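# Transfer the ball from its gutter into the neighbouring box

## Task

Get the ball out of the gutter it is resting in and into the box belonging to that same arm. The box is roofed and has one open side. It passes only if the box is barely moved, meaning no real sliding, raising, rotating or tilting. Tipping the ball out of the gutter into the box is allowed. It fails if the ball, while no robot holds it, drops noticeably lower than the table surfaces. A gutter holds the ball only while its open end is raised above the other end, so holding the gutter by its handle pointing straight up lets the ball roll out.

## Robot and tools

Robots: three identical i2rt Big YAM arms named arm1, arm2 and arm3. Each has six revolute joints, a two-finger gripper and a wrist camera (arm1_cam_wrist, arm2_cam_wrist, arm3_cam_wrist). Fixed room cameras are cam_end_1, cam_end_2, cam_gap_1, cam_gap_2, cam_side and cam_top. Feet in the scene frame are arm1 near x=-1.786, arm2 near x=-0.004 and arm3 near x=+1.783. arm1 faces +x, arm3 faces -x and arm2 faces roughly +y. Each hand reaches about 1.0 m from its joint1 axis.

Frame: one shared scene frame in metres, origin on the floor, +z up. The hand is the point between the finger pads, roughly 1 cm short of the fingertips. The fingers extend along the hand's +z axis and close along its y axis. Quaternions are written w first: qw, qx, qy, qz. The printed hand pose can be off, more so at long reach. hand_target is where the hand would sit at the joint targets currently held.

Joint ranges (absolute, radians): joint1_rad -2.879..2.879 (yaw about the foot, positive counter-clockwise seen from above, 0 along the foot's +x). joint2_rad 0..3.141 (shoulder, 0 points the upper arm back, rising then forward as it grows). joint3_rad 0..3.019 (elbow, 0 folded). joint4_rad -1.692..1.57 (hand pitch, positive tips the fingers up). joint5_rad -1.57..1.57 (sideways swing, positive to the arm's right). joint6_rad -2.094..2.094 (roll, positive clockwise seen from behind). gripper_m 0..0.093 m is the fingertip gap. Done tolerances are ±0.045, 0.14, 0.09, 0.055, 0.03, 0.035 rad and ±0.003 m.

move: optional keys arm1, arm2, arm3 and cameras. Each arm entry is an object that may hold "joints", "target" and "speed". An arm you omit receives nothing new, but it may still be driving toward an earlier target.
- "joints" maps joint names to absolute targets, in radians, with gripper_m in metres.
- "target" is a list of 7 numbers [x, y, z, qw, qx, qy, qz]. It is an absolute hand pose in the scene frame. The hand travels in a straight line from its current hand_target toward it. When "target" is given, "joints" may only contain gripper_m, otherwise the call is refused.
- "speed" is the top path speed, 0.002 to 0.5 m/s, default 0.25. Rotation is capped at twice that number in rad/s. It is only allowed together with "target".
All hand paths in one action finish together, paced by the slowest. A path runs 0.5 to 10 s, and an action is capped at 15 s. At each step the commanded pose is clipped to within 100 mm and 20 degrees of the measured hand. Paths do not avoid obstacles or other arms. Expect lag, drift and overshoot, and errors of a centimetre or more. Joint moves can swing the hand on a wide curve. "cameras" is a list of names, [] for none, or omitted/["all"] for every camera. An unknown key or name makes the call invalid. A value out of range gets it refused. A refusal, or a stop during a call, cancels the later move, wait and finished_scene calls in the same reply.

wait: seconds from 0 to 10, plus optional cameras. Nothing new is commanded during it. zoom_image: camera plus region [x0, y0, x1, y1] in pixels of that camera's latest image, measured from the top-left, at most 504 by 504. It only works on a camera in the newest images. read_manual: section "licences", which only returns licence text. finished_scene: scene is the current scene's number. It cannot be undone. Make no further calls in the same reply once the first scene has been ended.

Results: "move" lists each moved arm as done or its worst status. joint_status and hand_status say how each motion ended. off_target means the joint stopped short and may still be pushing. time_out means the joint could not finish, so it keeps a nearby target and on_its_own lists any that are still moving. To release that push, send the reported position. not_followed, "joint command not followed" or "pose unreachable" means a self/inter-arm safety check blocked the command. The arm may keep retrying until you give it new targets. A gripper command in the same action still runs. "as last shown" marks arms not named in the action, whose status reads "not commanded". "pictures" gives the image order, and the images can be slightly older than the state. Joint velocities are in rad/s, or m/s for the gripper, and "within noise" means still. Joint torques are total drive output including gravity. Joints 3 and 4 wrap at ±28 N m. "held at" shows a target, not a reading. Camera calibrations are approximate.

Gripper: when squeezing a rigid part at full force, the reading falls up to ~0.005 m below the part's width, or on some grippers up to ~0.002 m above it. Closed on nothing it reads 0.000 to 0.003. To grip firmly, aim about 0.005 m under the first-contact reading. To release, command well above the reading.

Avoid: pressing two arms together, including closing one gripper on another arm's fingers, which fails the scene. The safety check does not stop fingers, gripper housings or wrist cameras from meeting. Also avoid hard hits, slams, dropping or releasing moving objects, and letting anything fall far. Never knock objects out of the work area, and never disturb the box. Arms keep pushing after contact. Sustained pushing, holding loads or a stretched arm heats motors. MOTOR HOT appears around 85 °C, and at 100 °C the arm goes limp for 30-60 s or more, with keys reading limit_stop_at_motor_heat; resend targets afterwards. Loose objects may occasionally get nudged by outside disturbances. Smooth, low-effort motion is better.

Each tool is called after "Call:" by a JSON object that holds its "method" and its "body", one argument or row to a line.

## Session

Call:
{"method": "move", "body": {

}}

Scene clock: 0.00 s.
Joint torques (N m): no reading
Heat: arm1: hottest joint3_rad 34 °C; arm2: hottest joint1_rad 31 °C; arm3: hottest joint3_rad 31 °C.
Joint velocities: within noise
arm1.joint_positions: joint1_rad=+0.149 joint2_rad=+0.353 joint3_rad=+1.670 joint4_rad=-1.582 joint5_rad=+0.201 joint6_rad=+0.672 gripper_m=+0.09396
arm1.joint_status: not commanded
arm1.hand: x=-1.7687 y=+0.0405 z=+1.5317 quat_wxyz=(-0.595, -0.273, -0.739, -0.156) (m; scene frame)
arm1.hand_target: x=-1.7743 y=+0.0399 z=+1.5353 quat_wxyz=(-0.601, -0.273, -0.734, -0.160) (m; scene frame)
arm1.hand_status: not commanded
arm2.joint_positions: joint1_rad=-0.649 joint2_rad=+0.499 joint3_rad=+1.418 joint4_rad=-1.591 joint5_rad=+0.015 joint6_rad=-0.130 gripper_m=+0.09396
arm2.joint_status: not commanded
arm2.hand: x=+0.0774 y=+0.1295 z=+1.3848 quat_wxyz=(-0.406, +0.463, -0.771, -0.165) (m; scene frame)
arm2.hand_target: x=+0.0762 y=+0.1280 z=+1.3947 quat_wxyz=(-0.416, +0.460, -0.766, -0.169) (m; scene frame)
arm2.hand_status: not commanded
arm3.joint_positions: joint1_rad=+0.012 joint2_rad=+0.395 joint3_rad=+1.635 joint4_rad=-1.610 joint5_rad=-0.157 joint6_rad=+0.302 gripper_m=+0.09396
arm3.joint_status: not commanded
arm3.hand: x=+1.7346 y=-0.0753 z=+1.5165 quat_wxyz=(-0.158, -0.821, +0.060, +0.545) (m; scene frame)
arm3.hand_target: x=+1.7377 y=-0.0752 z=+1.5220 quat_wxyz=(-0.159, -0.816, +0.059, +0.552) (m; scene frame)
arm3.hand_status: not commanded
pictures: arm1_cam_wrist, arm2_cam_wrist, arm3_cam_wrist, cam_end_1, cam_end_2, cam_gap_1, cam_gap_2, cam_side, cam_top
camera_calibration:
arm1_cam_wrist: T_world_to_cam=[[-0.218995, -0.801078, -0.55706, 0.498847], [-0.682173, 0.533899, -0.499592, -0.458606], [0.697626, 0.270603, -0.663395, 2.36553], [0, 0, 0, 1]] pos_world=[-1.85386, 0.0043469, 1.61805]
arm2_cam_wrist: T_world_to_cam=[[0.851382, -0.508253, 0.12972, -0.180872], [-0.461766, -0.843522, -0.274304, 0.527933], [0.248838, 0.173637, -0.952854, 1.40757], [0, 0, 0, 1]] pos_world=[0.0475162, 0.108989, 1.50948]
arm3_cam_wrist: T_world_to_cam=[[-0.0599742, 0.945838, -0.31905, 0.657686], [0.848529, -0.120035, -0.515354, -0.695089], [-0.525739, -0.301631, -0.795372, 2.22075], [0, 0, 0, 1]] pos_world=[1.79679, -0.0356511, 1.61794]

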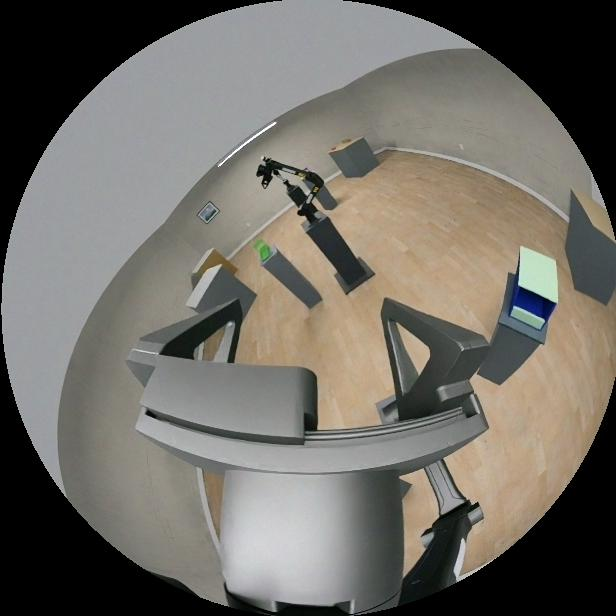

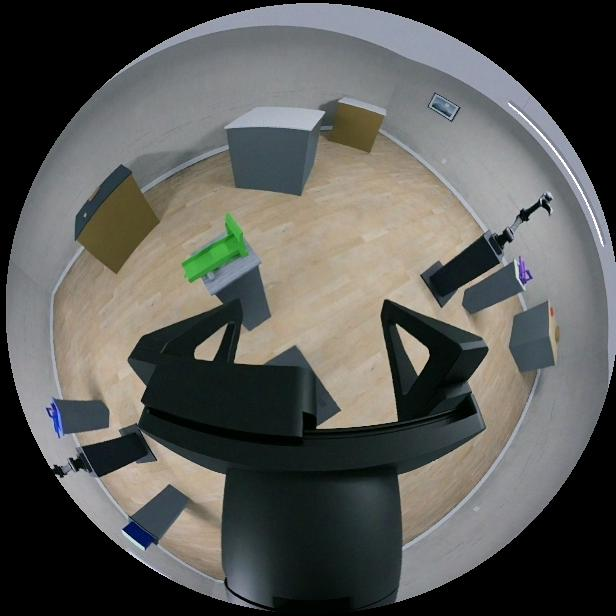

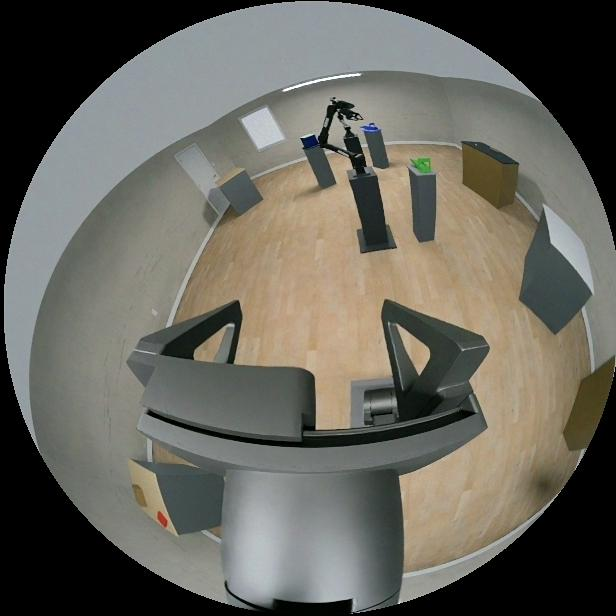

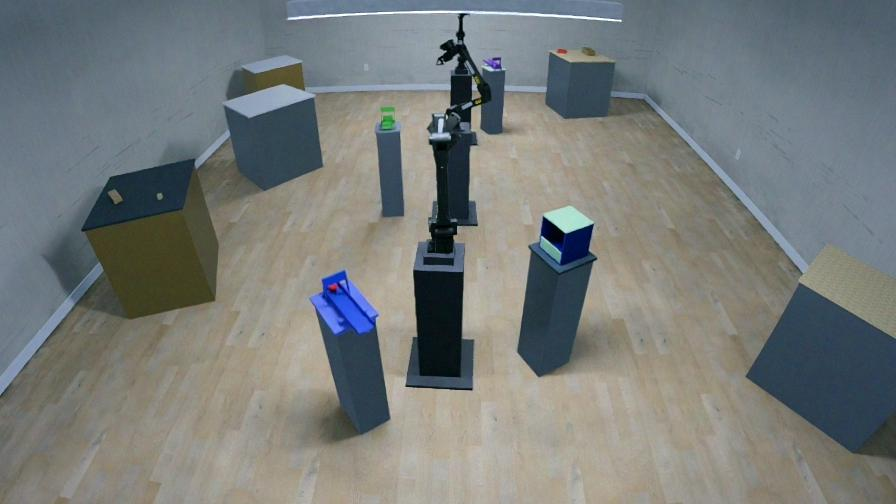

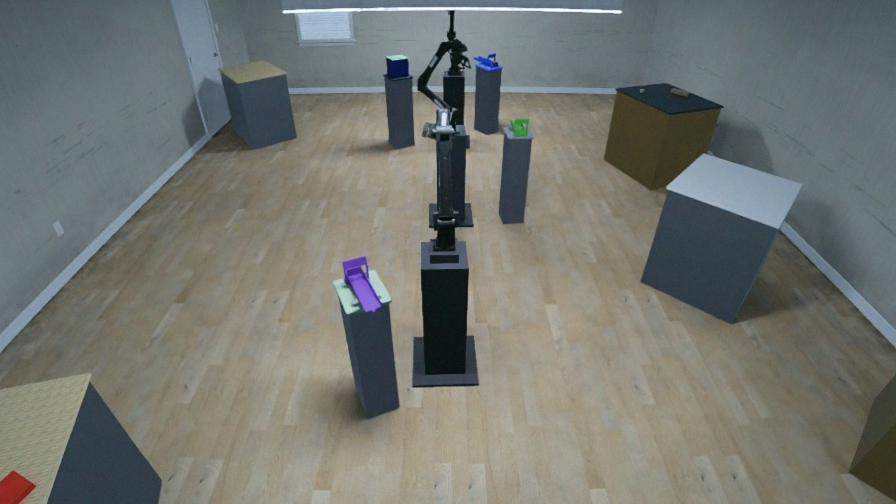

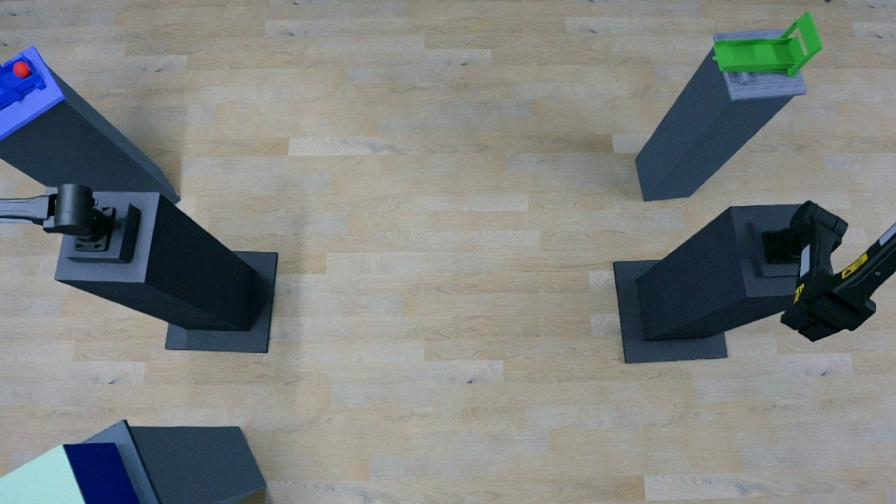

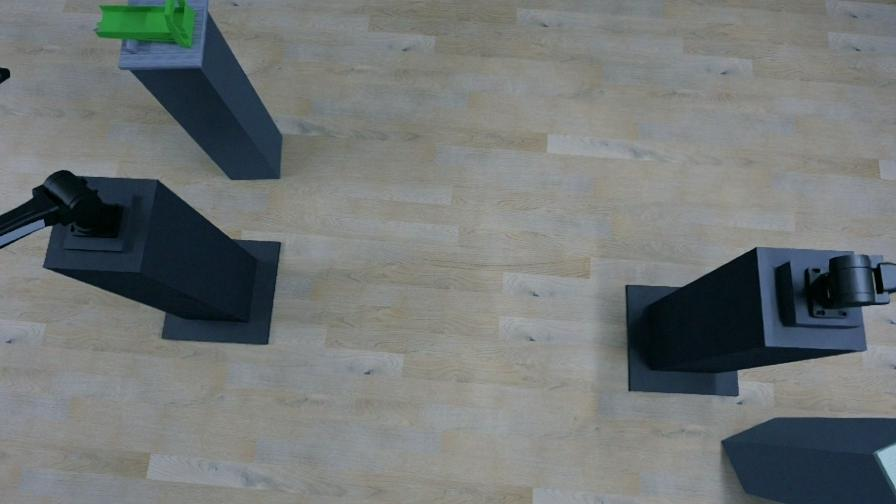

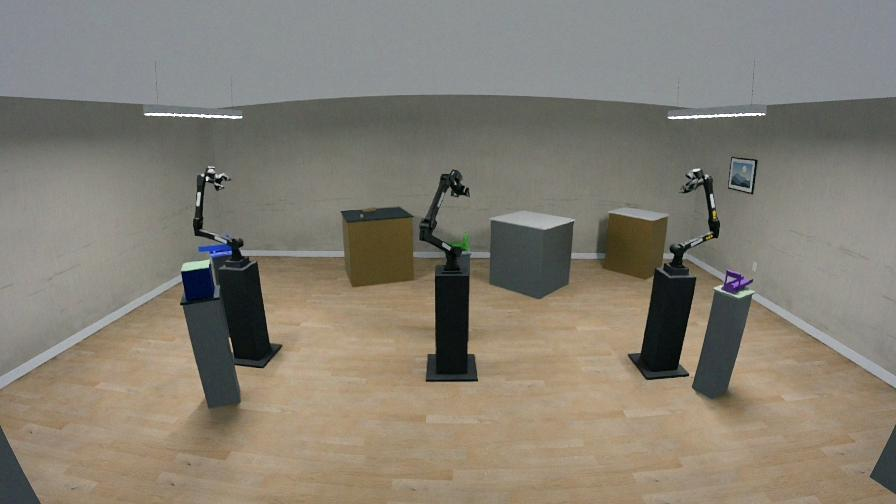

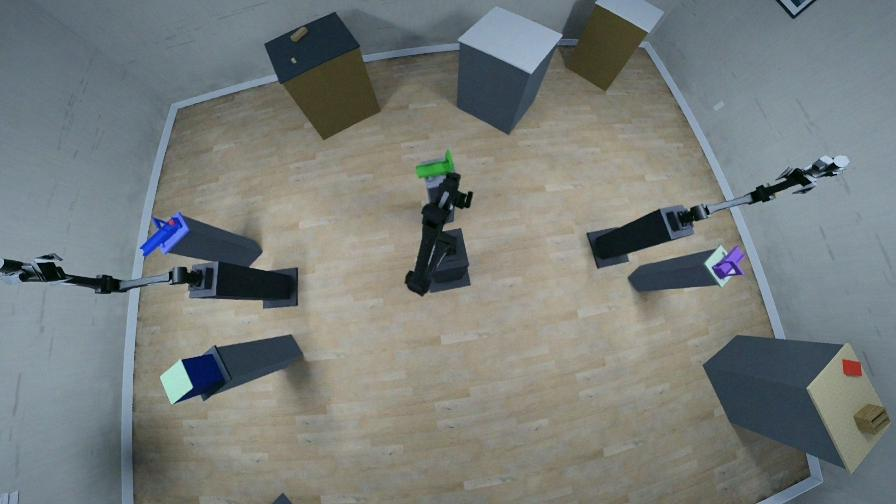

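Call:
{"method": "zoom_image", "body": {
  "camera": "cam_end_1",
  "region": [280, 240, 420, 360]
}}

Call:
{"method": "zoom_image", "body": {
  "camera": "cam_end_1",
  "region": [500, 180, 640, 290]
}}

Call:
{"method": "zoom_image", "body": {
  "camera": "cam_top",
  "region": [110, 190, 290, 420]
}}

Call:
{"method": "zoom_image", "body": {
  "camera": "arm1_cam_wrist",
  "region": [460, 220, 616, 400]
}}

Scaled by 3.600 from the camera's 896x504 image, which has a finer 1280x720 frame.

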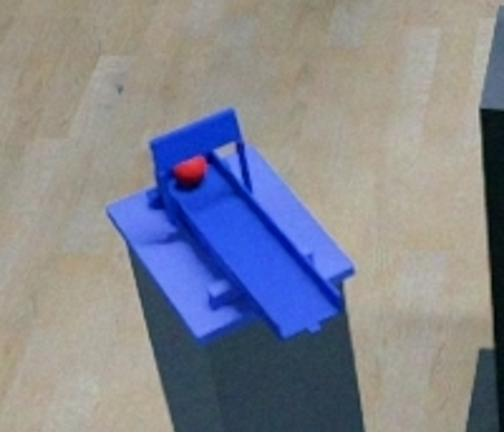

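Scaled by 3.600 from the camera's 896x504 image, which has a finer 1280x720 frame.

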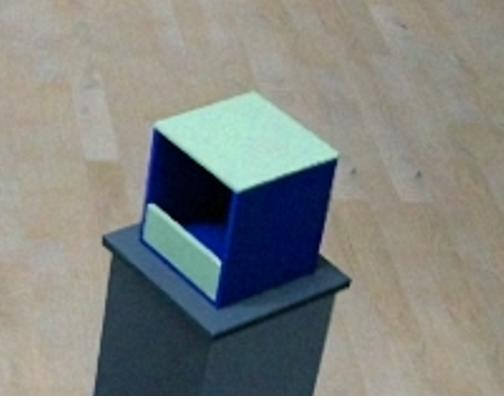

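Scaled by 2.191 from the camera's 896x504 image, which has a finer 1280x720 frame.

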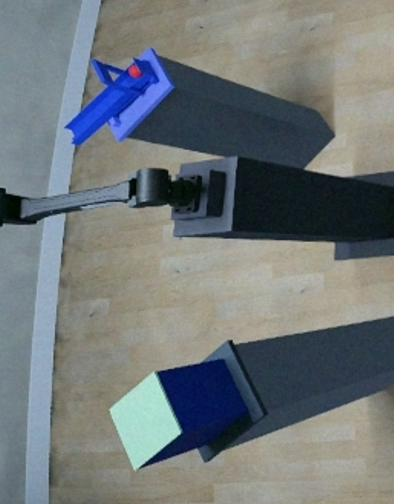

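Scaled by 2.800 from the camera's 616x616 image, which has a finer 880x880 frame.

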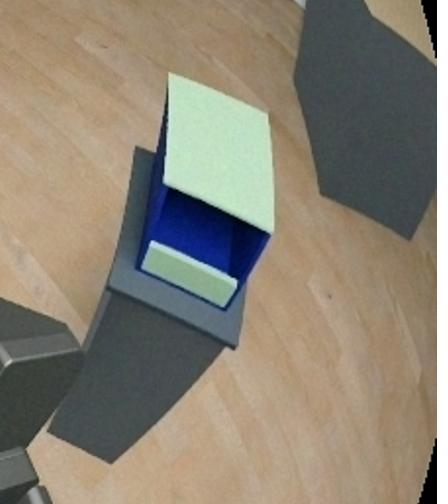

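Call:
{"method": "move", "body": {
  "arm1": {"joints": {"joint1_rad": 2.16, "joint5_rad": 0, "joint6_rad": 0}},
  "cameras": []
}}

Call:
{"method": "move", "body": {
  "arm1": {"joints": {"joint2_rad": 1.0, "joint3_rad": 1.25, "joint4_rad": -1.25}},
  "cameras": ["arm1_cam_wrist", "cam_end_1"]
}}

Scene clock: 25.43 s.
Joint torques (N m): arm1=[0.79 9.99 4.85 1.62 -0.06 -0.07] | arm2=[-1.61 2.9 9.52 1.31 0.07 -0.05] | arm3=[1.96 6.89 5.89 1.89 -0.03 -0.03]
Heat: arm1: hottest joint3_rad 33 °C; arm2: hottest joint1_rad 31 °C; arm3: hottest joint3_rad 31 °C.
move: arm1 done
Joint velocities: within noise
arm1.joint_positions: joint1_rad=+2.153 joint2_rad=+0.346 joint3_rad=+1.670 joint4_rad=-1.582 joint5_rad=+0.002 joint6_rad=+0.011 gripper_m=+0.09400
arm1.joint_status: all done
arm1.hand: x=-1.8048 y=+0.0920 z=+1.5300 quat_wxyz=(-0.297, +0.692, -0.393, -0.528) (m; scene frame)
arm1.hand_target: x=-1.8042 y=+0.0900 z=+1.5336 quat_wxyz=(-0.299, +0.693, -0.384, -0.531) (m; scene frame)
arm1.hand_status: not commanded
arm2, arm3: as last shown
pictures: none
No camera images: "cameras" was empty.

Scene clock: 27.17 s.
Joint torques (N m): arm1=[0.85 -4.42 12.19 1.17 -0.06 -0.06] | arm2=[-1.61 2.9 9.52 1.31 0.08 -0.05] | arm3=[2.26 5.42 5.96 2.04 -0.06 -0.02]
Heat: arm1: hottest joint3_rad 33 °C; arm2: hottest joint1_rad 31 °C; arm3: hottest joint3_rad 31 °C.
move: arm1 done
Joint velocities: within noise
arm1.joint_positions: joint1_rad=+2.153 joint2_rad=+0.989 joint3_rad=+1.228 joint4_rad=-1.257 joint5_rad=+0.002 joint6_rad=+0.011 gripper_m=+0.09400
arm1.joint_status: all done
arm1.hand: x=-1.9834 y=+0.3892 z=+1.2592 quat_wxyz=(-0.133, +0.838, -0.477, -0.231) (m; scene frame)
arm1.hand_target: x=-1.9894 y=+0.3934 z=+1.2667 quat_wxyz=(-0.137, +0.840, -0.468, -0.239) (m; scene frame)
arm1.hand_status: not commanded
arm2, arm3: as last shown
pictures: arm1_cam_wrist, cam_end_1
camera_calibration:
arm1_cam_wrist: T_world_to_cam=[[0.860376, 0.509652, 0.00285729, 1.50502], [0.507472, -0.857188, 0.08776, 1.23402], [0.0471763, -0.0740566, -0.996138, 1.50312], [0, 0, 0, 1]] pos_world=[-1.99202, 0.40207, 1.38471]

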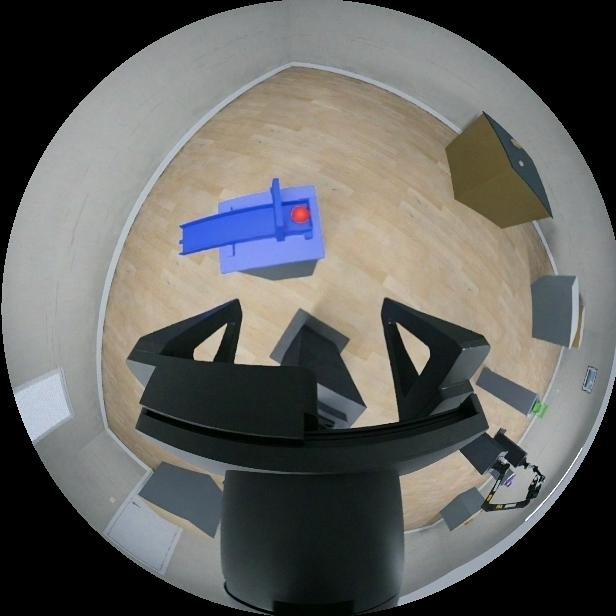

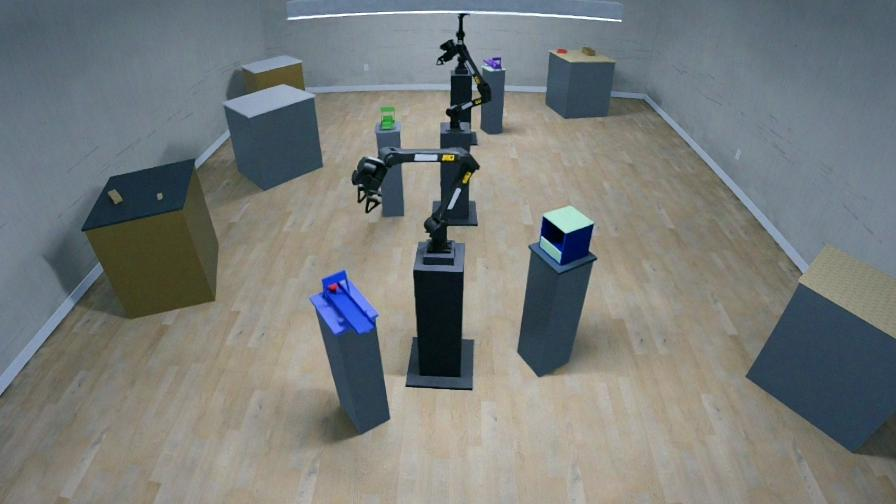

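Call:
{"method": "zoom_image", "body": {
  "camera": "arm1_cam_wrist",
  "region": [165, 160, 345, 290]
}}

Call:
{"method": "move", "body": {
  "arm1": {"joints": {"joint1_rad": 2.25, "joint2_rad": 0.45, "joint3_rad": 0.6, "joint4_rad": -1.0}},
  "cameras": ["arm1_cam_wrist"]
}}

Call:
{"method": "zoom_image", "body": {
  "camera": "arm1_cam_wrist",
  "region": [165, 120, 345, 250]
}}

Scaled by 2.800 from the camera's 616x616 image, which has a finer 880x880 frame.

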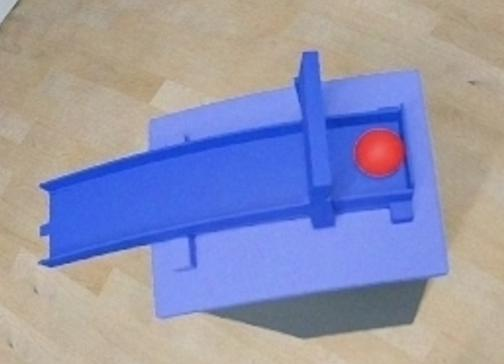

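Scene clock: 31.53 s.
Joint torques (N m): arm1=[0.56 1.32 10.36 1.74 -0.01 -0.06] | arm2=[-1.61 2.9 9.52 1.31 0.08 -0.05] | arm3=[1.73 6.53 5.97 2.04 0.01 -0.03]
Heat: arm1: hottest joint3_rad 34 °C; arm2: hottest joint1_rad 31 °C; arm3: hottest joint3_rad 31 °C.
move: arm1 done
Joint velocities: within noise
arm1.joint_positions: joint1_rad=+2.247 joint2_rad=+0.450 joint3_rad=+0.606 joint4_rad=-1.016 joint5_rad=+0.001 joint6_rad=+0.010 gripper_m=+0.09400
arm1.joint_status: all done
arm1.hand: x=-1.9377 y=+0.2704 z=+1.1247 quat_wxyz=(-0.154, +0.838, -0.425, -0.305) (m; scene frame)
arm1.hand_target: x=-1.9398 y=+0.2716 z=+1.1240 quat_wxyz=(-0.157, +0.839, -0.419, -0.309) (m; scene frame)
arm1.hand_status: not commanded
arm2, arm3: as last shown
pictures: arm1_cam_wrist
camera_calibration:
arm1_cam_wrist: T_world_to_cam=[[0.807593, 0.58974, -0.000503133, 1.40649], [0.588305, -0.805688, -0.0690139, 1.43989], [-0.0411056, 0.0554392, -0.997616, 1.15374], [0, 0, 0, 1]] pos_world=[-1.93554, 0.266679, 1.25107]

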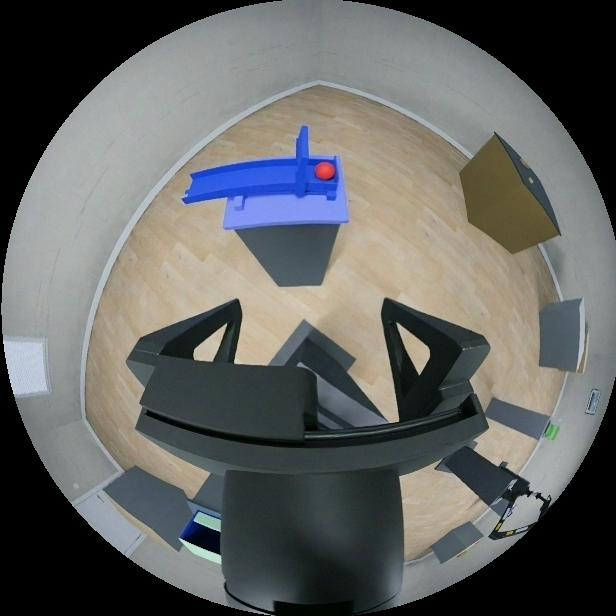

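Scaled by 2.800 from the camera's 616x616 image, which has a finer 880x880 frame.

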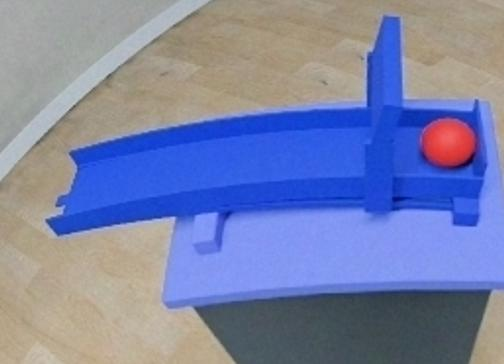

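Call:
{"method": "zoom_image", "body": {
  "camera": "arm1_cam_wrist",
  "region": [275, 115, 350, 205]
}}

Scaled by 5.600 from the camera's 616x616 image, which has a finer 880x880 frame.

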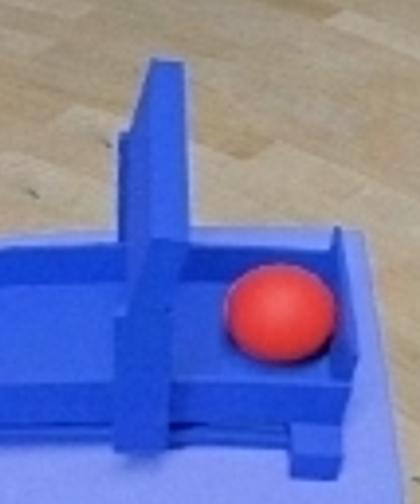

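Call:
{"method": "move", "body": {
  "arm1": {"target": [-2.147, 0.522, 1.12, 0.1014, 0.8904, -0.4411, -0.0503], "speed": 0.2, "joints": {"gripper_m": 0.07}},
  "cameras": ["arm1_cam_wrist"]
}}

Call:
{"method": "zoom_image", "body": {
  "camera": "arm1_cam_wrist",
  "region": [210, 160, 420, 380]
}}

Scene clock: 70.80 s.
Joint torques (N m): arm1=[-0.79 -17.49 14.24 -0.54 -0.26 -0.08] | arm2=[-1.61 2.84 9.52 1.31 0.08 -0.05] | arm3=[2.26 6.71 6.08 2.07 -0.01 -0.04]
Heat: arm1: hottest joint3_rad 35 °C; arm2: hottest joint1_rad 31 °C; arm3: hottest joint3_rad 31 °C.
move: arm1 off_target
Joint velocities: within noise
arm1.joint_positions: joint1_rad=+2.221 joint2_rad=+1.839 joint3_rad=+1.779 joint4_rad=-1.544 joint5_rad=-0.229 joint6_rad=-0.040 gripper_m=+0.07013
arm1.joint_status: all done
arm1.hand: x=-2.1440 y=+0.5057 z=+1.1038 quat_wxyz=(+0.109, +0.890, -0.442, -0.033) (m; scene frame)
arm1.hand_target: x=-2.1463 y=+0.5212 z=+1.1199 quat_wxyz=(+0.101, +0.890, -0.441, -0.050) (m; scene frame)
arm1.hand_status: off_target (0.023 m and 2.2 deg from the pose sent, 0.327 m and 42.0 deg at the start)
arm2, arm3: as last shown
pictures: arm1_cam_wrist
camera_calibration:
arm1_cam_wrist: T_world_to_cam=[[0.780269, 0.584745, -0.221931, 1.62266], [0.580935, -0.546116, 0.60355, 0.859905], [0.231723, -0.599859, -0.765816, 1.77196], [0, 0, 0, 1]] pos_world=[-2.17626, 0.583689, 1.19812]

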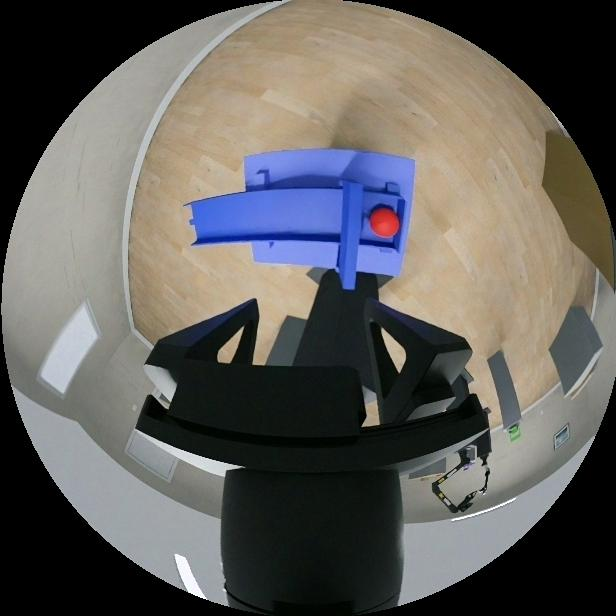

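Scaled by 2.291 from the camera's 616x616 image, which has a finer 880x880 frame.

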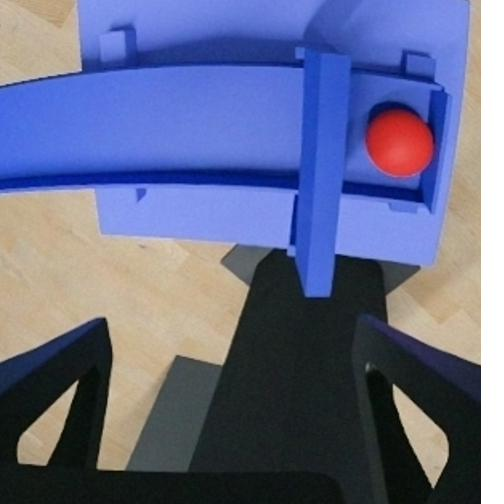

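Call:
{"method": "move", "body": {
  "arm1": {"target": [-2.147, 0.537, 1.055, 0.1014, 0.8904, -0.4411, -0.0503], "speed": 0.08},
  "cameras": ["arm1_cam_wrist"]
}}

Call:
{"method": "zoom_image", "body": {
  "camera": "arm1_cam_wrist",
  "region": [210, 160, 420, 380]
}}

Scene clock: 84.47 s.
Joint torques (N m): arm1=[-0.79 -17.32 8.76 0.46 -0.27 -0.09] | arm2=[-1.61 2.9 9.52 1.31 0.07 -0.05] | arm3=[2.26 6.77 5.82 1.81 -0.03 -0.02]
Heat: arm1: hottest joint3_rad 36 °C; arm2: hottest joint1_rad 31 °C; arm3: hottest joint2_rad 31 °C.
move: arm1 off_target
Joint velocities: within noise
arm1.joint_positions: joint1_rad=+2.207 joint2_rad=+1.885 joint3_rad=+1.763 joint4_rad=-1.427 joint5_rad=-0.229 joint6_rad=-0.054 gripper_m=+0.07013
arm1.joint_status: not commanded
arm1.hand: x=-2.1528 y=+0.5324 z=+1.0720 quat_wxyz=(+0.095, +0.891, -0.439, -0.058) (m; scene frame)
arm1.hand_target: x=-2.1469 y=+0.5366 z=+1.0551 quat_wxyz=(+0.102, +0.890, -0.441, -0.050) (m; scene frame)
arm1.hand_status: off_target (0.019 m and 1.2 deg from the pose sent, 0.058 m and 2.2 deg at the start)
arm2, arm3: as last shown
pictures: arm1_cam_wrist
camera_calibration:
arm1_cam_wrist: T_world_to_cam=[[0.772408, 0.595792, -0.220039, 1.58201], [0.600884, -0.573287, 0.557028, 1.00608], [0.205727, -0.562471, -0.800814, 1.72726], [0, 0, 0, 1]] pos_world=[-2.18184, 0.605757, 1.17091]

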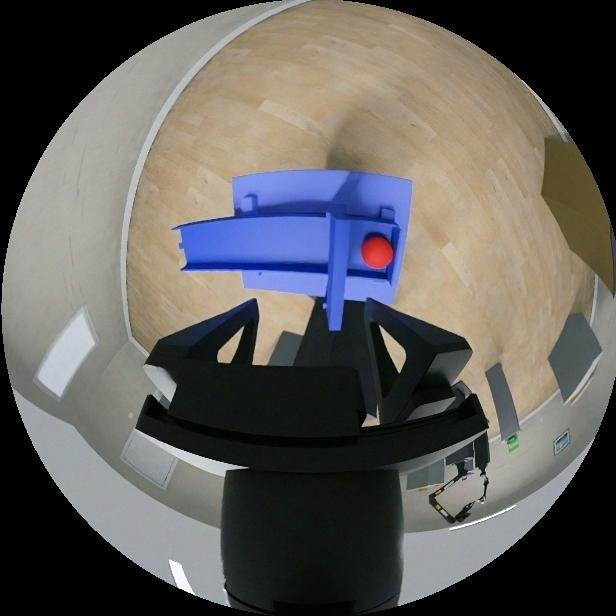

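Scaled by 2.291 from the camera's 616x616 image, which has a finer 880x880 frame.

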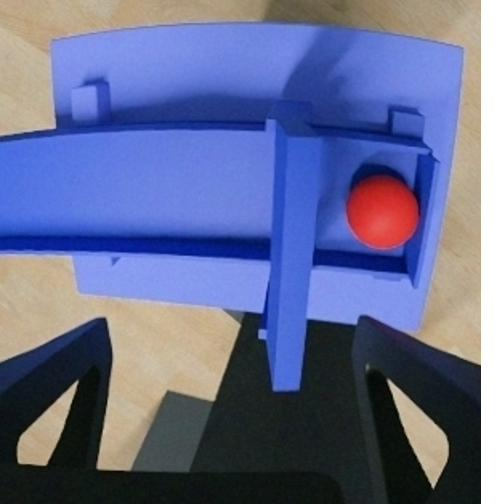

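Call:
{"method": "move", "body": {
  "arm1": {"target": [-2.1385, 0.529, 1.015, 0.1014, 0.8904, -0.4411, -0.0503], "speed": 0.08},
  "cameras": ["arm1_cam_wrist"]
}}

Call:
{"method": "zoom_image", "body": {
  "camera": "arm1_cam_wrist",
  "region": [210, 180, 420, 400]
}}

Scene clock: 91.10 s.
Joint torques (N m): arm1=[-0.85 -17.9 8.58 0.46 -0.26 -0.08] | arm2=[-1.61 2.9 9.51 1.31 0.08 -0.05] | arm3=[1.9 6.89 6.11 1.99 -0.02 -0.05]
Heat: arm1: hottest joint3_rad 36 °C; arm2: hottest joint1_rad 31 °C; arm3: hottest joint2_rad 31 °C.
move: arm1 off_target
Joint velocities: within noise
arm1.joint_positions: joint1_rad=+2.203 joint2_rad=+1.885 joint3_rad=+1.646 joint4_rad=-1.318 joint5_rad=-0.229 joint6_rad=-0.058 gripper_m=+0.07013
arm1.joint_status: not commanded
arm1.hand: x=-2.1448 y=+0.5255 z=+1.0283 quat_wxyz=(+0.097, +0.891, -0.440, -0.055) (m; scene frame)
arm1.hand_target: x=-2.1383 y=+0.5287 z=+1.0150 quat_wxyz=(+0.101, +0.890, -0.441, -0.050) (m; scene frame)
arm1.hand_status: off_target (0.015 m and 0.8 deg from the pose sent, 0.059 m and 1.2 deg at the start)
arm2, arm3: as last shown
pictures: arm1_cam_wrist
camera_calibration:
arm1_cam_wrist: T_world_to_cam=[[0.773346, 0.594473, -0.220313, 1.57342], [0.598638, -0.570311, 0.562475, 1.00961], [0.208729, -0.566876, -0.796922, 1.69142], [0, 0, 0, 1]] pos_world=[-2.17424, 0.599261, 1.1267]

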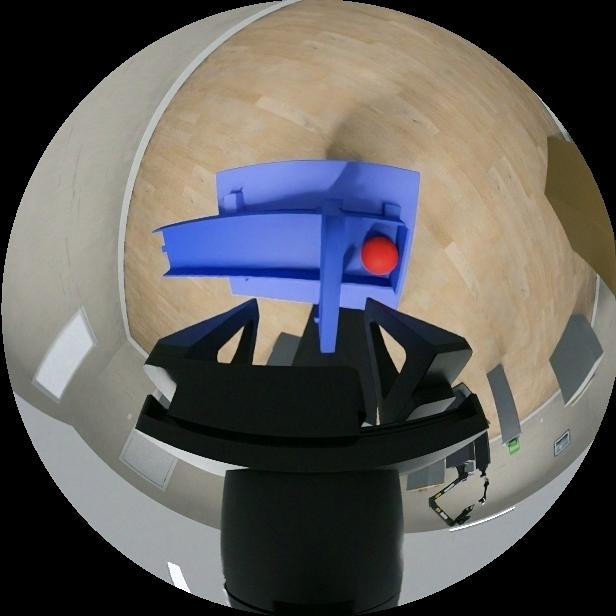

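Scaled by 2.291 from the camera's 616x616 image, which has a finer 880x880 frame.

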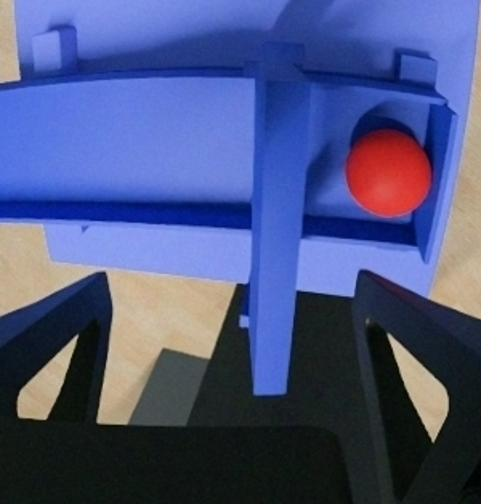

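Call:
{"method": "move", "body": {
  "arm1": {"target": [-2.139, 0.527, 0.976, 0.1014, 0.8904, -0.4411, -0.0503], "speed": 0.06},
  "cameras": ["arm1_cam_wrist"]
}}

Call:
{"method": "zoom_image", "body": {
  "camera": "arm1_cam_wrist",
  "region": [210, 180, 420, 400]
}}

Scene clock: 98.50 s.
Joint torques (N m): arm1=[-0.5 -16.85 8.28 0.47 -0.27 -0.05] | arm2=[-1.55 2.9 9.52 1.31 0.07 -0.05] | arm3=[2.14 6.71 5.97 1.84 -0.02 0.02]
Heat: arm1: hottest joint3_rad 36 °C; arm2: hottest joint1_rad 31 °C; arm3: hottest joint2_rad 31 °C.
move: arm1 off_target
Joint velocities: within noise
arm1.joint_positions: joint1_rad=+2.203 joint2_rad=+1.906 joint3_rad=+1.585 joint4_rad=-1.226 joint5_rad=-0.229 joint6_rad=-0.059 gripper_m=+0.07013
arm1.joint_status: not commanded
arm1.hand: x=-2.1449 y=+0.5260 z=+0.9944 quat_wxyz=(+0.094, +0.892, -0.439, -0.060) (m; scene frame)
arm1.hand_target: x=-2.1387 y=+0.5266 z=+0.9764 quat_wxyz=(+0.101, +0.890, -0.441, -0.050) (m; scene frame)
arm1.hand_status: off_target (0.019 m and 1.4 deg from the pose sent, 0.053 m and 0.8 deg at the start)
arm2, arm3: as last shown
pictures: arm1_cam_wrist
camera_calibration:
arm1_cam_wrist: T_world_to_cam=[[0.771786, 0.596734, -0.21967, 1.56046], [0.602162, -0.574859, 0.55402, 1.04743], [0.204324, -0.559862, -0.802999, 1.65757], [0, 0, 0, 1]] pos_world=[-2.17374, 0.598954, 1.09351]

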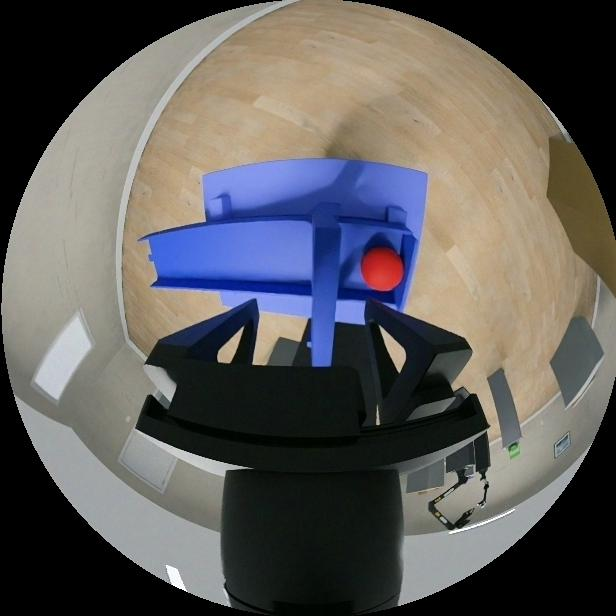

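Scaled by 2.291 from the camera's 616x616 image, which has a finer 880x880 frame.

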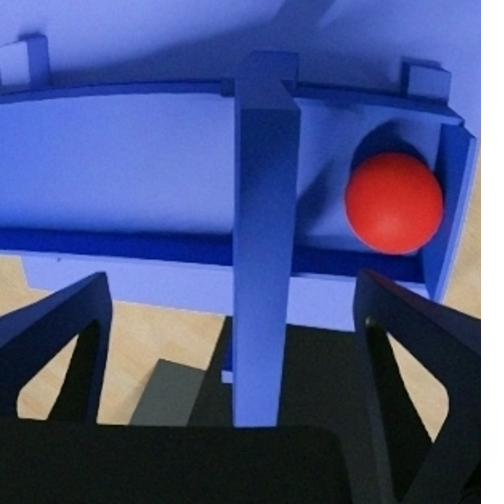

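Call:
{"method": "move", "body": {
  "arm1": {"target": [-2.1335, 0.5315, 0.967, 0.1014, 0.8904, -0.4411, -0.0503], "speed": 0.04},
  "cameras": ["arm1_cam_wrist"]
}}

Call:
{"method": "zoom_image", "body": {
  "camera": "arm1_cam_wrist",
  "region": [210, 180, 420, 400]
}}

Scene clock: 108.20 s.
Joint torques (N m): arm1=[-0.62 -16.91 8.1 0.46 -0.27 -0.09] | arm2=[-1.61 2.9 9.52 1.31 0.08 -0.05] | arm3=[2.14 6.65 6.04 2.03 0 -0.04]
Heat: arm1: hottest joint3_rad 36 °C; arm2: hottest joint1_rad 31 °C; arm3: hottest joint2_rad 31 °C.
move: arm1 off_target
Joint velocities: within noise
arm1.joint_positions: joint1_rad=+2.193 joint2_rad=+1.913 joint3_rad=+1.579 joint4_rad=-1.210 joint5_rad=-0.229 joint6_rad=-0.067 gripper_m=+0.07013
arm1.joint_status: not commanded
arm1.hand: x=-2.1408 y=+0.5307 z=+0.9880 quat_wxyz=(+0.093, +0.891, -0.439, -0.062) (m; scene frame)
arm1.hand_target: x=-2.1333 y=+0.5310 z=+0.9675 quat_wxyz=(+0.101, +0.890, -0.441, -0.050) (m; scene frame)
arm1.hand_status: off_target (0.022 m and 1.6 deg from the pose sent, 0.030 m and 1.4 deg at the start)
arm2.joint_positions: joint1_rad=-0.649 joint2_rad=+0.499 joint3_rad=+1.418 joint4_rad=-1.591 joint5_rad=+0.015 joint6_rad=-0.130 gripper_m=+0.09396
arm2.joint_status: not commanded
arm2.hand: x=+0.0774 y=+0.1295 z=+1.3848 quat_wxyz=(-0.406, +0.463, -0.771, -0.165) (m; scene frame)
arm2.hand_target: x=+0.0762 y=+0.1280 z=+1.3947 quat_wxyz=(-0.416, +0.460, -0.766, -0.169) (m; scene frame)
arm2.hand_status: not commanded
arm3.joint_positions: joint1_rad=+0.012 joint2_rad=+0.395 joint3_rad=+1.635 joint4_rad=-1.610 joint5_rad=-0.157 joint6_rad=+0.302 gripper_m=+0.09396
arm3.joint_status: not commanded
arm3.hand: x=+1.7346 y=-0.0753 z=+1.5165 quat_wxyz=(-0.158, -0.821, +0.060, +0.545) (m; scene frame)
arm3.hand_target: x=+1.7377 y=-0.0752 z=+1.5220 quat_wxyz=(-0.159, -0.816, +0.059, +0.552) (m; scene frame)
arm3.hand_status: not commanded
pictures: arm1_cam_wrist
camera_calibration:
arm1_cam_wrist: T_world_to_cam=[[0.772325, 0.596227, -0.219152, 1.55405], [0.602449, -0.578108, 0.550315, 1.05719], [0.20142, -0.55705, -0.805683, 1.64932], [0, 0, 0, 1]] pos_world=[-2.16934, 0.603354, 1.08762]

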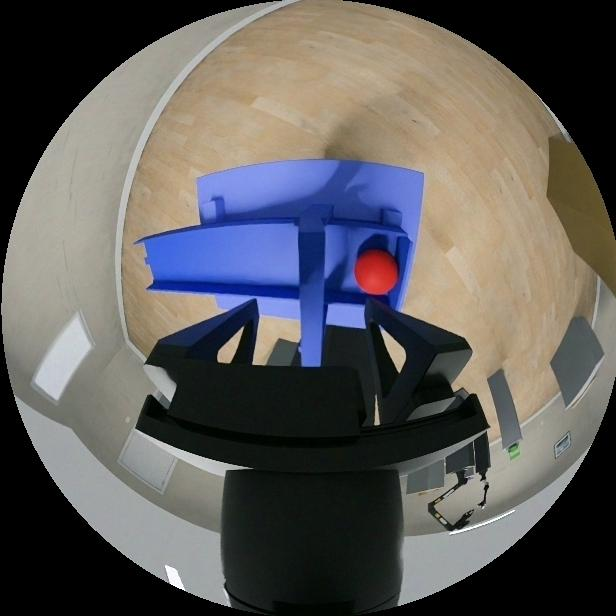

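Scaled by 2.291 from the camera's 616x616 image, which has a finer 880x880 frame.

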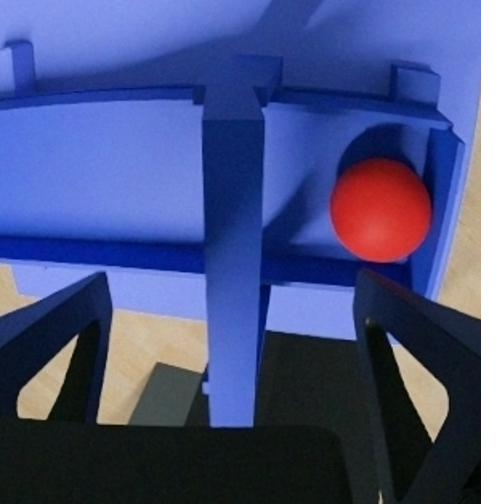

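Call:
{"method": "move", "body": {
  "arm1": {"joints": {"gripper_m": 0.03}},
  "cameras": ["arm1_cam_wrist"]
}}

Call:
{"method": "zoom_image", "body": {
  "camera": "arm1_cam_wrist",
  "region": [210, 180, 420, 400]
}}

Scene clock: 110.80 s.
Joint torques (N m): arm1=[-0.67 -16.85 8.09 0.49 -0.26 -0.07] | arm2=[-1.55 2.9 9.51 1.31 0.08 -0.05] | arm3=[2.67 6.36 5.89 1.94 0.01 -0.02]
Heat: arm1: hottest joint3_rad 36 °C; arm2: hottest joint1_rad 31 °C; arm3: hottest joint2_rad 31 °C.
move: arm1 done
Joint velocities: within noise
arm1.joint_positions: joint1_rad=+2.193 joint2_rad=+1.913 joint3_rad=+1.579 joint4_rad=-1.210 joint5_rad=-0.230 joint6_rad=-0.068 gripper_m=+0.03013
arm1.joint_status: all done
arm1.hand: x=-2.1409 y=+0.5307 z=+0.9881 quat_wxyz=(+0.093, +0.892, -0.439, -0.062) (m; scene frame)
arm1.hand_target: x=-2.1333 y=+0.5309 z=+0.9675 quat_wxyz=(+0.101, +0.890, -0.441, -0.050) (m; scene frame)
arm1.hand_status: not commanded
arm2, arm3: as last shown
pictures: arm1_cam_wrist
camera_calibration:
arm1_cam_wrist: T_world_to_cam=[[0.771765, 0.596813, -0.219527, 1.55297], [0.603129, -0.577579, 0.550125, 1.05861], [0.201527, -0.556971, -0.805711, 1.64956], [0, 0, 0, 1]] pos_world=[-2.16944, 0.603353, 1.08762]

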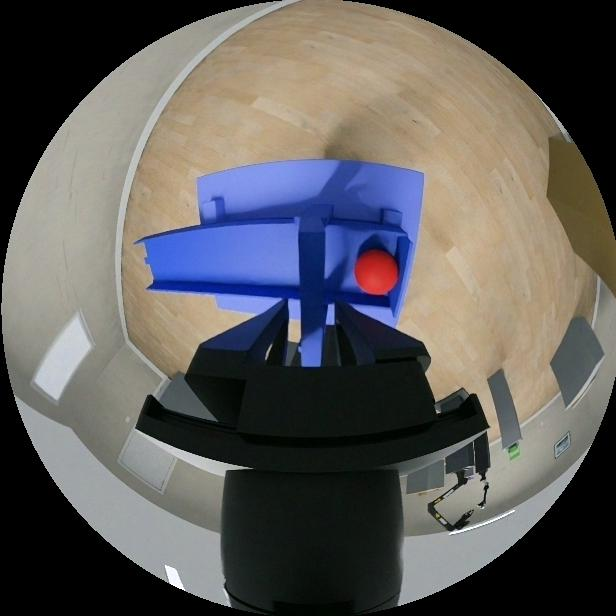

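Scaled by 2.291 from the camera's 616x616 image, which has a finer 880x880 frame.

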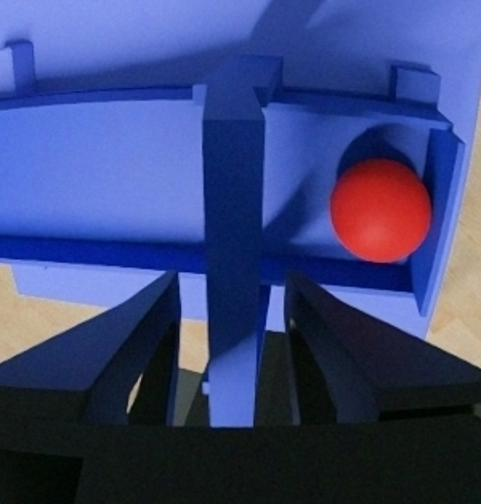

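Call:
{"method": "move", "body": {
  "arm1": {"joints": {"gripper_m": 0.016}},
  "cameras": []
}}

Call:
{"method": "move", "body": {
  "arm1": {"joints": {"gripper_m": 0.01}},
  "cameras": []
}}

Call:
{"method": "move", "body": {
  "arm1": {"joints": {"gripper_m": 0.004}},
  "cameras": ["arm1_cam_wrist"]
}}

Call:
{"method": "zoom_image", "body": {
  "camera": "arm1_cam_wrist",
  "region": [210, 180, 420, 400]
}}

Scene clock: 114.43 s.
Joint torques (N m): arm1=[-0.67 -16.91 8.09 0.46 -0.25 -0.07] | arm2=[-1.55 2.9 9.52 1.31 0.07 -0.05] | arm3=[2.37 6.71 5.98 1.92 0 -0.04]
Heat: arm1: hottest joint3_rad 36 °C; arm2: hottest joint1_rad 31 °C; arm3: hottest joint2_rad 31 °C.
move: arm1 done
Joint velocities: within noise
arm1.joint_positions: joint1_rad=+2.193 joint2_rad=+1.913 joint3_rad=+1.579 joint4_rad=-1.210 joint5_rad=-0.230 joint6_rad=-0.068 gripper_m=+0.01613
arm1.joint_status: all done
arm1.hand: x=-2.1409 y=+0.5307 z=+0.9881 quat_wxyz=(+0.093, +0.892, -0.439, -0.062) (m; scene frame)
arm1.hand_target: x=-2.1333 y=+0.5309 z=+0.9675 quat_wxyz=(+0.101, +0.890, -0.441, -0.050) (m; scene frame)
arm1.hand_status: not commanded
arm2, arm3: as last shown
pictures: none
No camera images: "cameras" was empty.

Scene clock: 114.83 s.
Joint torques (N m): arm1=[-0.62 -16.91 8.09 0.43 -0.08 -0.08] | arm2=[-1.55 2.9 9.51 1.31 0.07 -0.05] | arm3=[1.79 6.95 5.93 2.13 -0.01 -0.09]
Heat: arm1: hottest joint3_rad 36 °C; arm2: hottest joint1_rad 31 °C; arm3: hottest joint2_rad 31 °C.
move: arm1 done
Joint velocities: within noise
arm1.joint_positions: joint1_rad=+2.193 joint2_rad=+1.913 joint3_rad=+1.579 joint4_rad=-1.208 joint5_rad=-0.235 joint6_rad=-0.068 gripper_m=+0.01208
arm1.joint_status: all done
arm1.hand: x=-2.1418 y=+0.5304 z=+0.9881 quat_wxyz=(+0.095, +0.891, -0.439, -0.063) (m; scene frame)
arm1.hand_target: x=-2.1333 y=+0.5309 z=+0.9674 quat_wxyz=(+0.102, +0.890, -0.441, -0.050) (m; scene frame)
arm1.hand_status: not commanded
arm2, arm3: as last shown
pictures: none
No camera images: "cameras" was empty.

Scene clock: 115.23 s.
Joint torques (N m): arm1=[-0.67 -16.85 8.1 0.42 -0.08 -0.07] | arm2=[-1.55 2.84 9.52 1.31 0.08 -0.05] | arm3=[1.73 7 6.08 1.84 -0.03 -0.07]
Heat: arm1: hottest joint3_rad 36 °C; arm2: hottest joint1_rad 31 °C; arm3: hottest joint2_rad 31 °C.
move: arm1 off_target
Joint velocities: within noise
arm1.joint_positions: joint1_rad=+2.193 joint2_rad=+1.913 joint3_rad=+1.579 joint4_rad=-1.208 joint5_rad=-0.235 joint6_rad=-0.068 gripper_m=+0.01208
arm1.joint_status: gripper_m off_target (ended at +0.01208, target +0.00400)
arm1.hand: x=-2.1418 y=+0.5304 z=+0.9881 quat_wxyz=(+0.095, +0.891, -0.439, -0.063) (m; scene frame)
arm1.hand_target: x=-2.1333 y=+0.5309 z=+0.9674 quat_wxyz=(+0.102, +0.890, -0.441, -0.050) (m; scene frame)
arm1.hand_status: not commanded
arm2, arm3: as last shown
pictures: arm1_cam_wrist
camera_calibration:
arm1_cam_wrist: T_world_to_cam=[[0.770652, 0.596351, -0.224634, 1.55675], [0.605836, -0.576305, 0.548484, 1.06568], [0.197631, -0.558782, -0.805422, 1.64191], [0, 0, 0, 1]] pos_world=[-2.16983, 0.603254, 1.08762]

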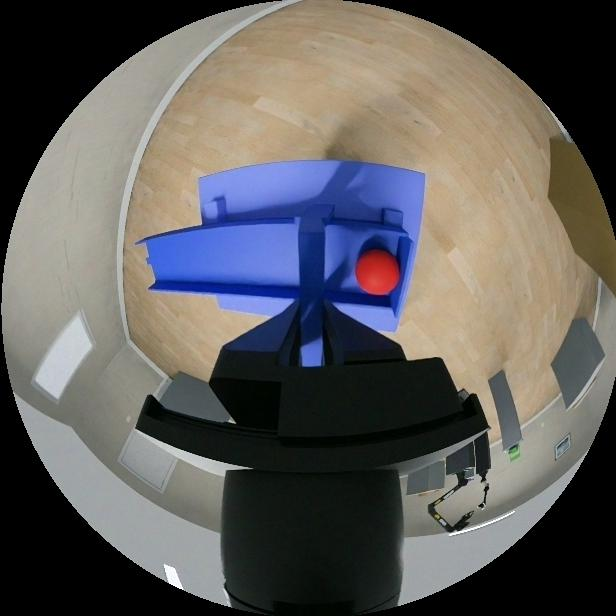

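Scaled by 2.291 from the camera's 616x616 image, which has a finer 880x880 frame.

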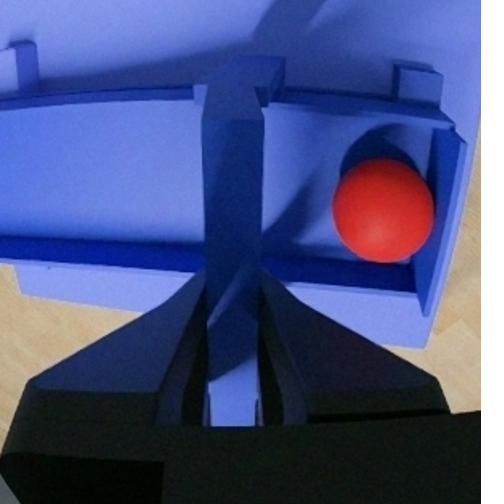

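Call:
{"method": "move", "body": {
  "arm1": {"target": [-2.136, 0.529, 1.02, 0.1169, 0.8884, -0.4401, -0.0579], "speed": 0.05},
  "cameras": ["arm1_cam_wrist"]
}}

Scene clock: 124.20 s.
Joint torques (N m): arm1=[-0.62 -19.84 13.35 -0.81 -0.53 -0.05] | arm2=[-1.55 2.9 9.52 1.31 0.08 -0.05] | arm3=[3.02 6.83 5.96 1.99 -0.01 -0.02]
Heat: arm1: hottest joint3_rad 35 °C; arm2: hottest joint1_rad 31 °C; arm3: hottest joint2_rad 31 °C.
move: arm1 off_target
Joint velocities: within noise
arm1.joint_positions: joint1_rad=+2.188 joint2_rad=+1.910 joint3_rad=+1.579 joint4_rad=-1.301 joint5_rad=-0.256 joint6_rad=-0.078 gripper_m=+0.01208
arm1.joint_status: not commanded
arm1.hand: x=-2.1303 y=+0.5115 z=+0.9913 quat_wxyz=(+0.126, +0.888, -0.441, -0.031) (m; scene frame)
arm1.hand_target: x=-2.1351 y=+0.5279 z=+1.0202 quat_wxyz=(+0.116, +0.888, -0.440, -0.058) (m; scene frame)
arm1.hand_status: off_target (0.034 m and 3.2 deg from the pose sent, 0.032 m and 2.6 deg at the start)
arm2, arm3: as last shown
pictures: arm1_cam_wrist
camera_calibration:
arm1_cam_wrist: T_world_to_cam=[[0.775758, 0.578861, -0.251238, 1.60604], [0.590308, -0.524989, 0.613126, 0.922663], [0.223018, -0.623945, -0.74897, 1.66311], [0, 0, 0, 1]] pos_world=[-2.16146, 0.592405, 1.08341]

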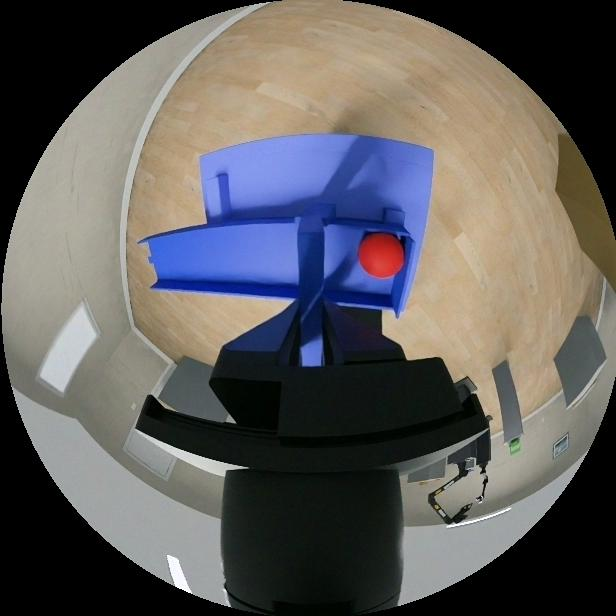

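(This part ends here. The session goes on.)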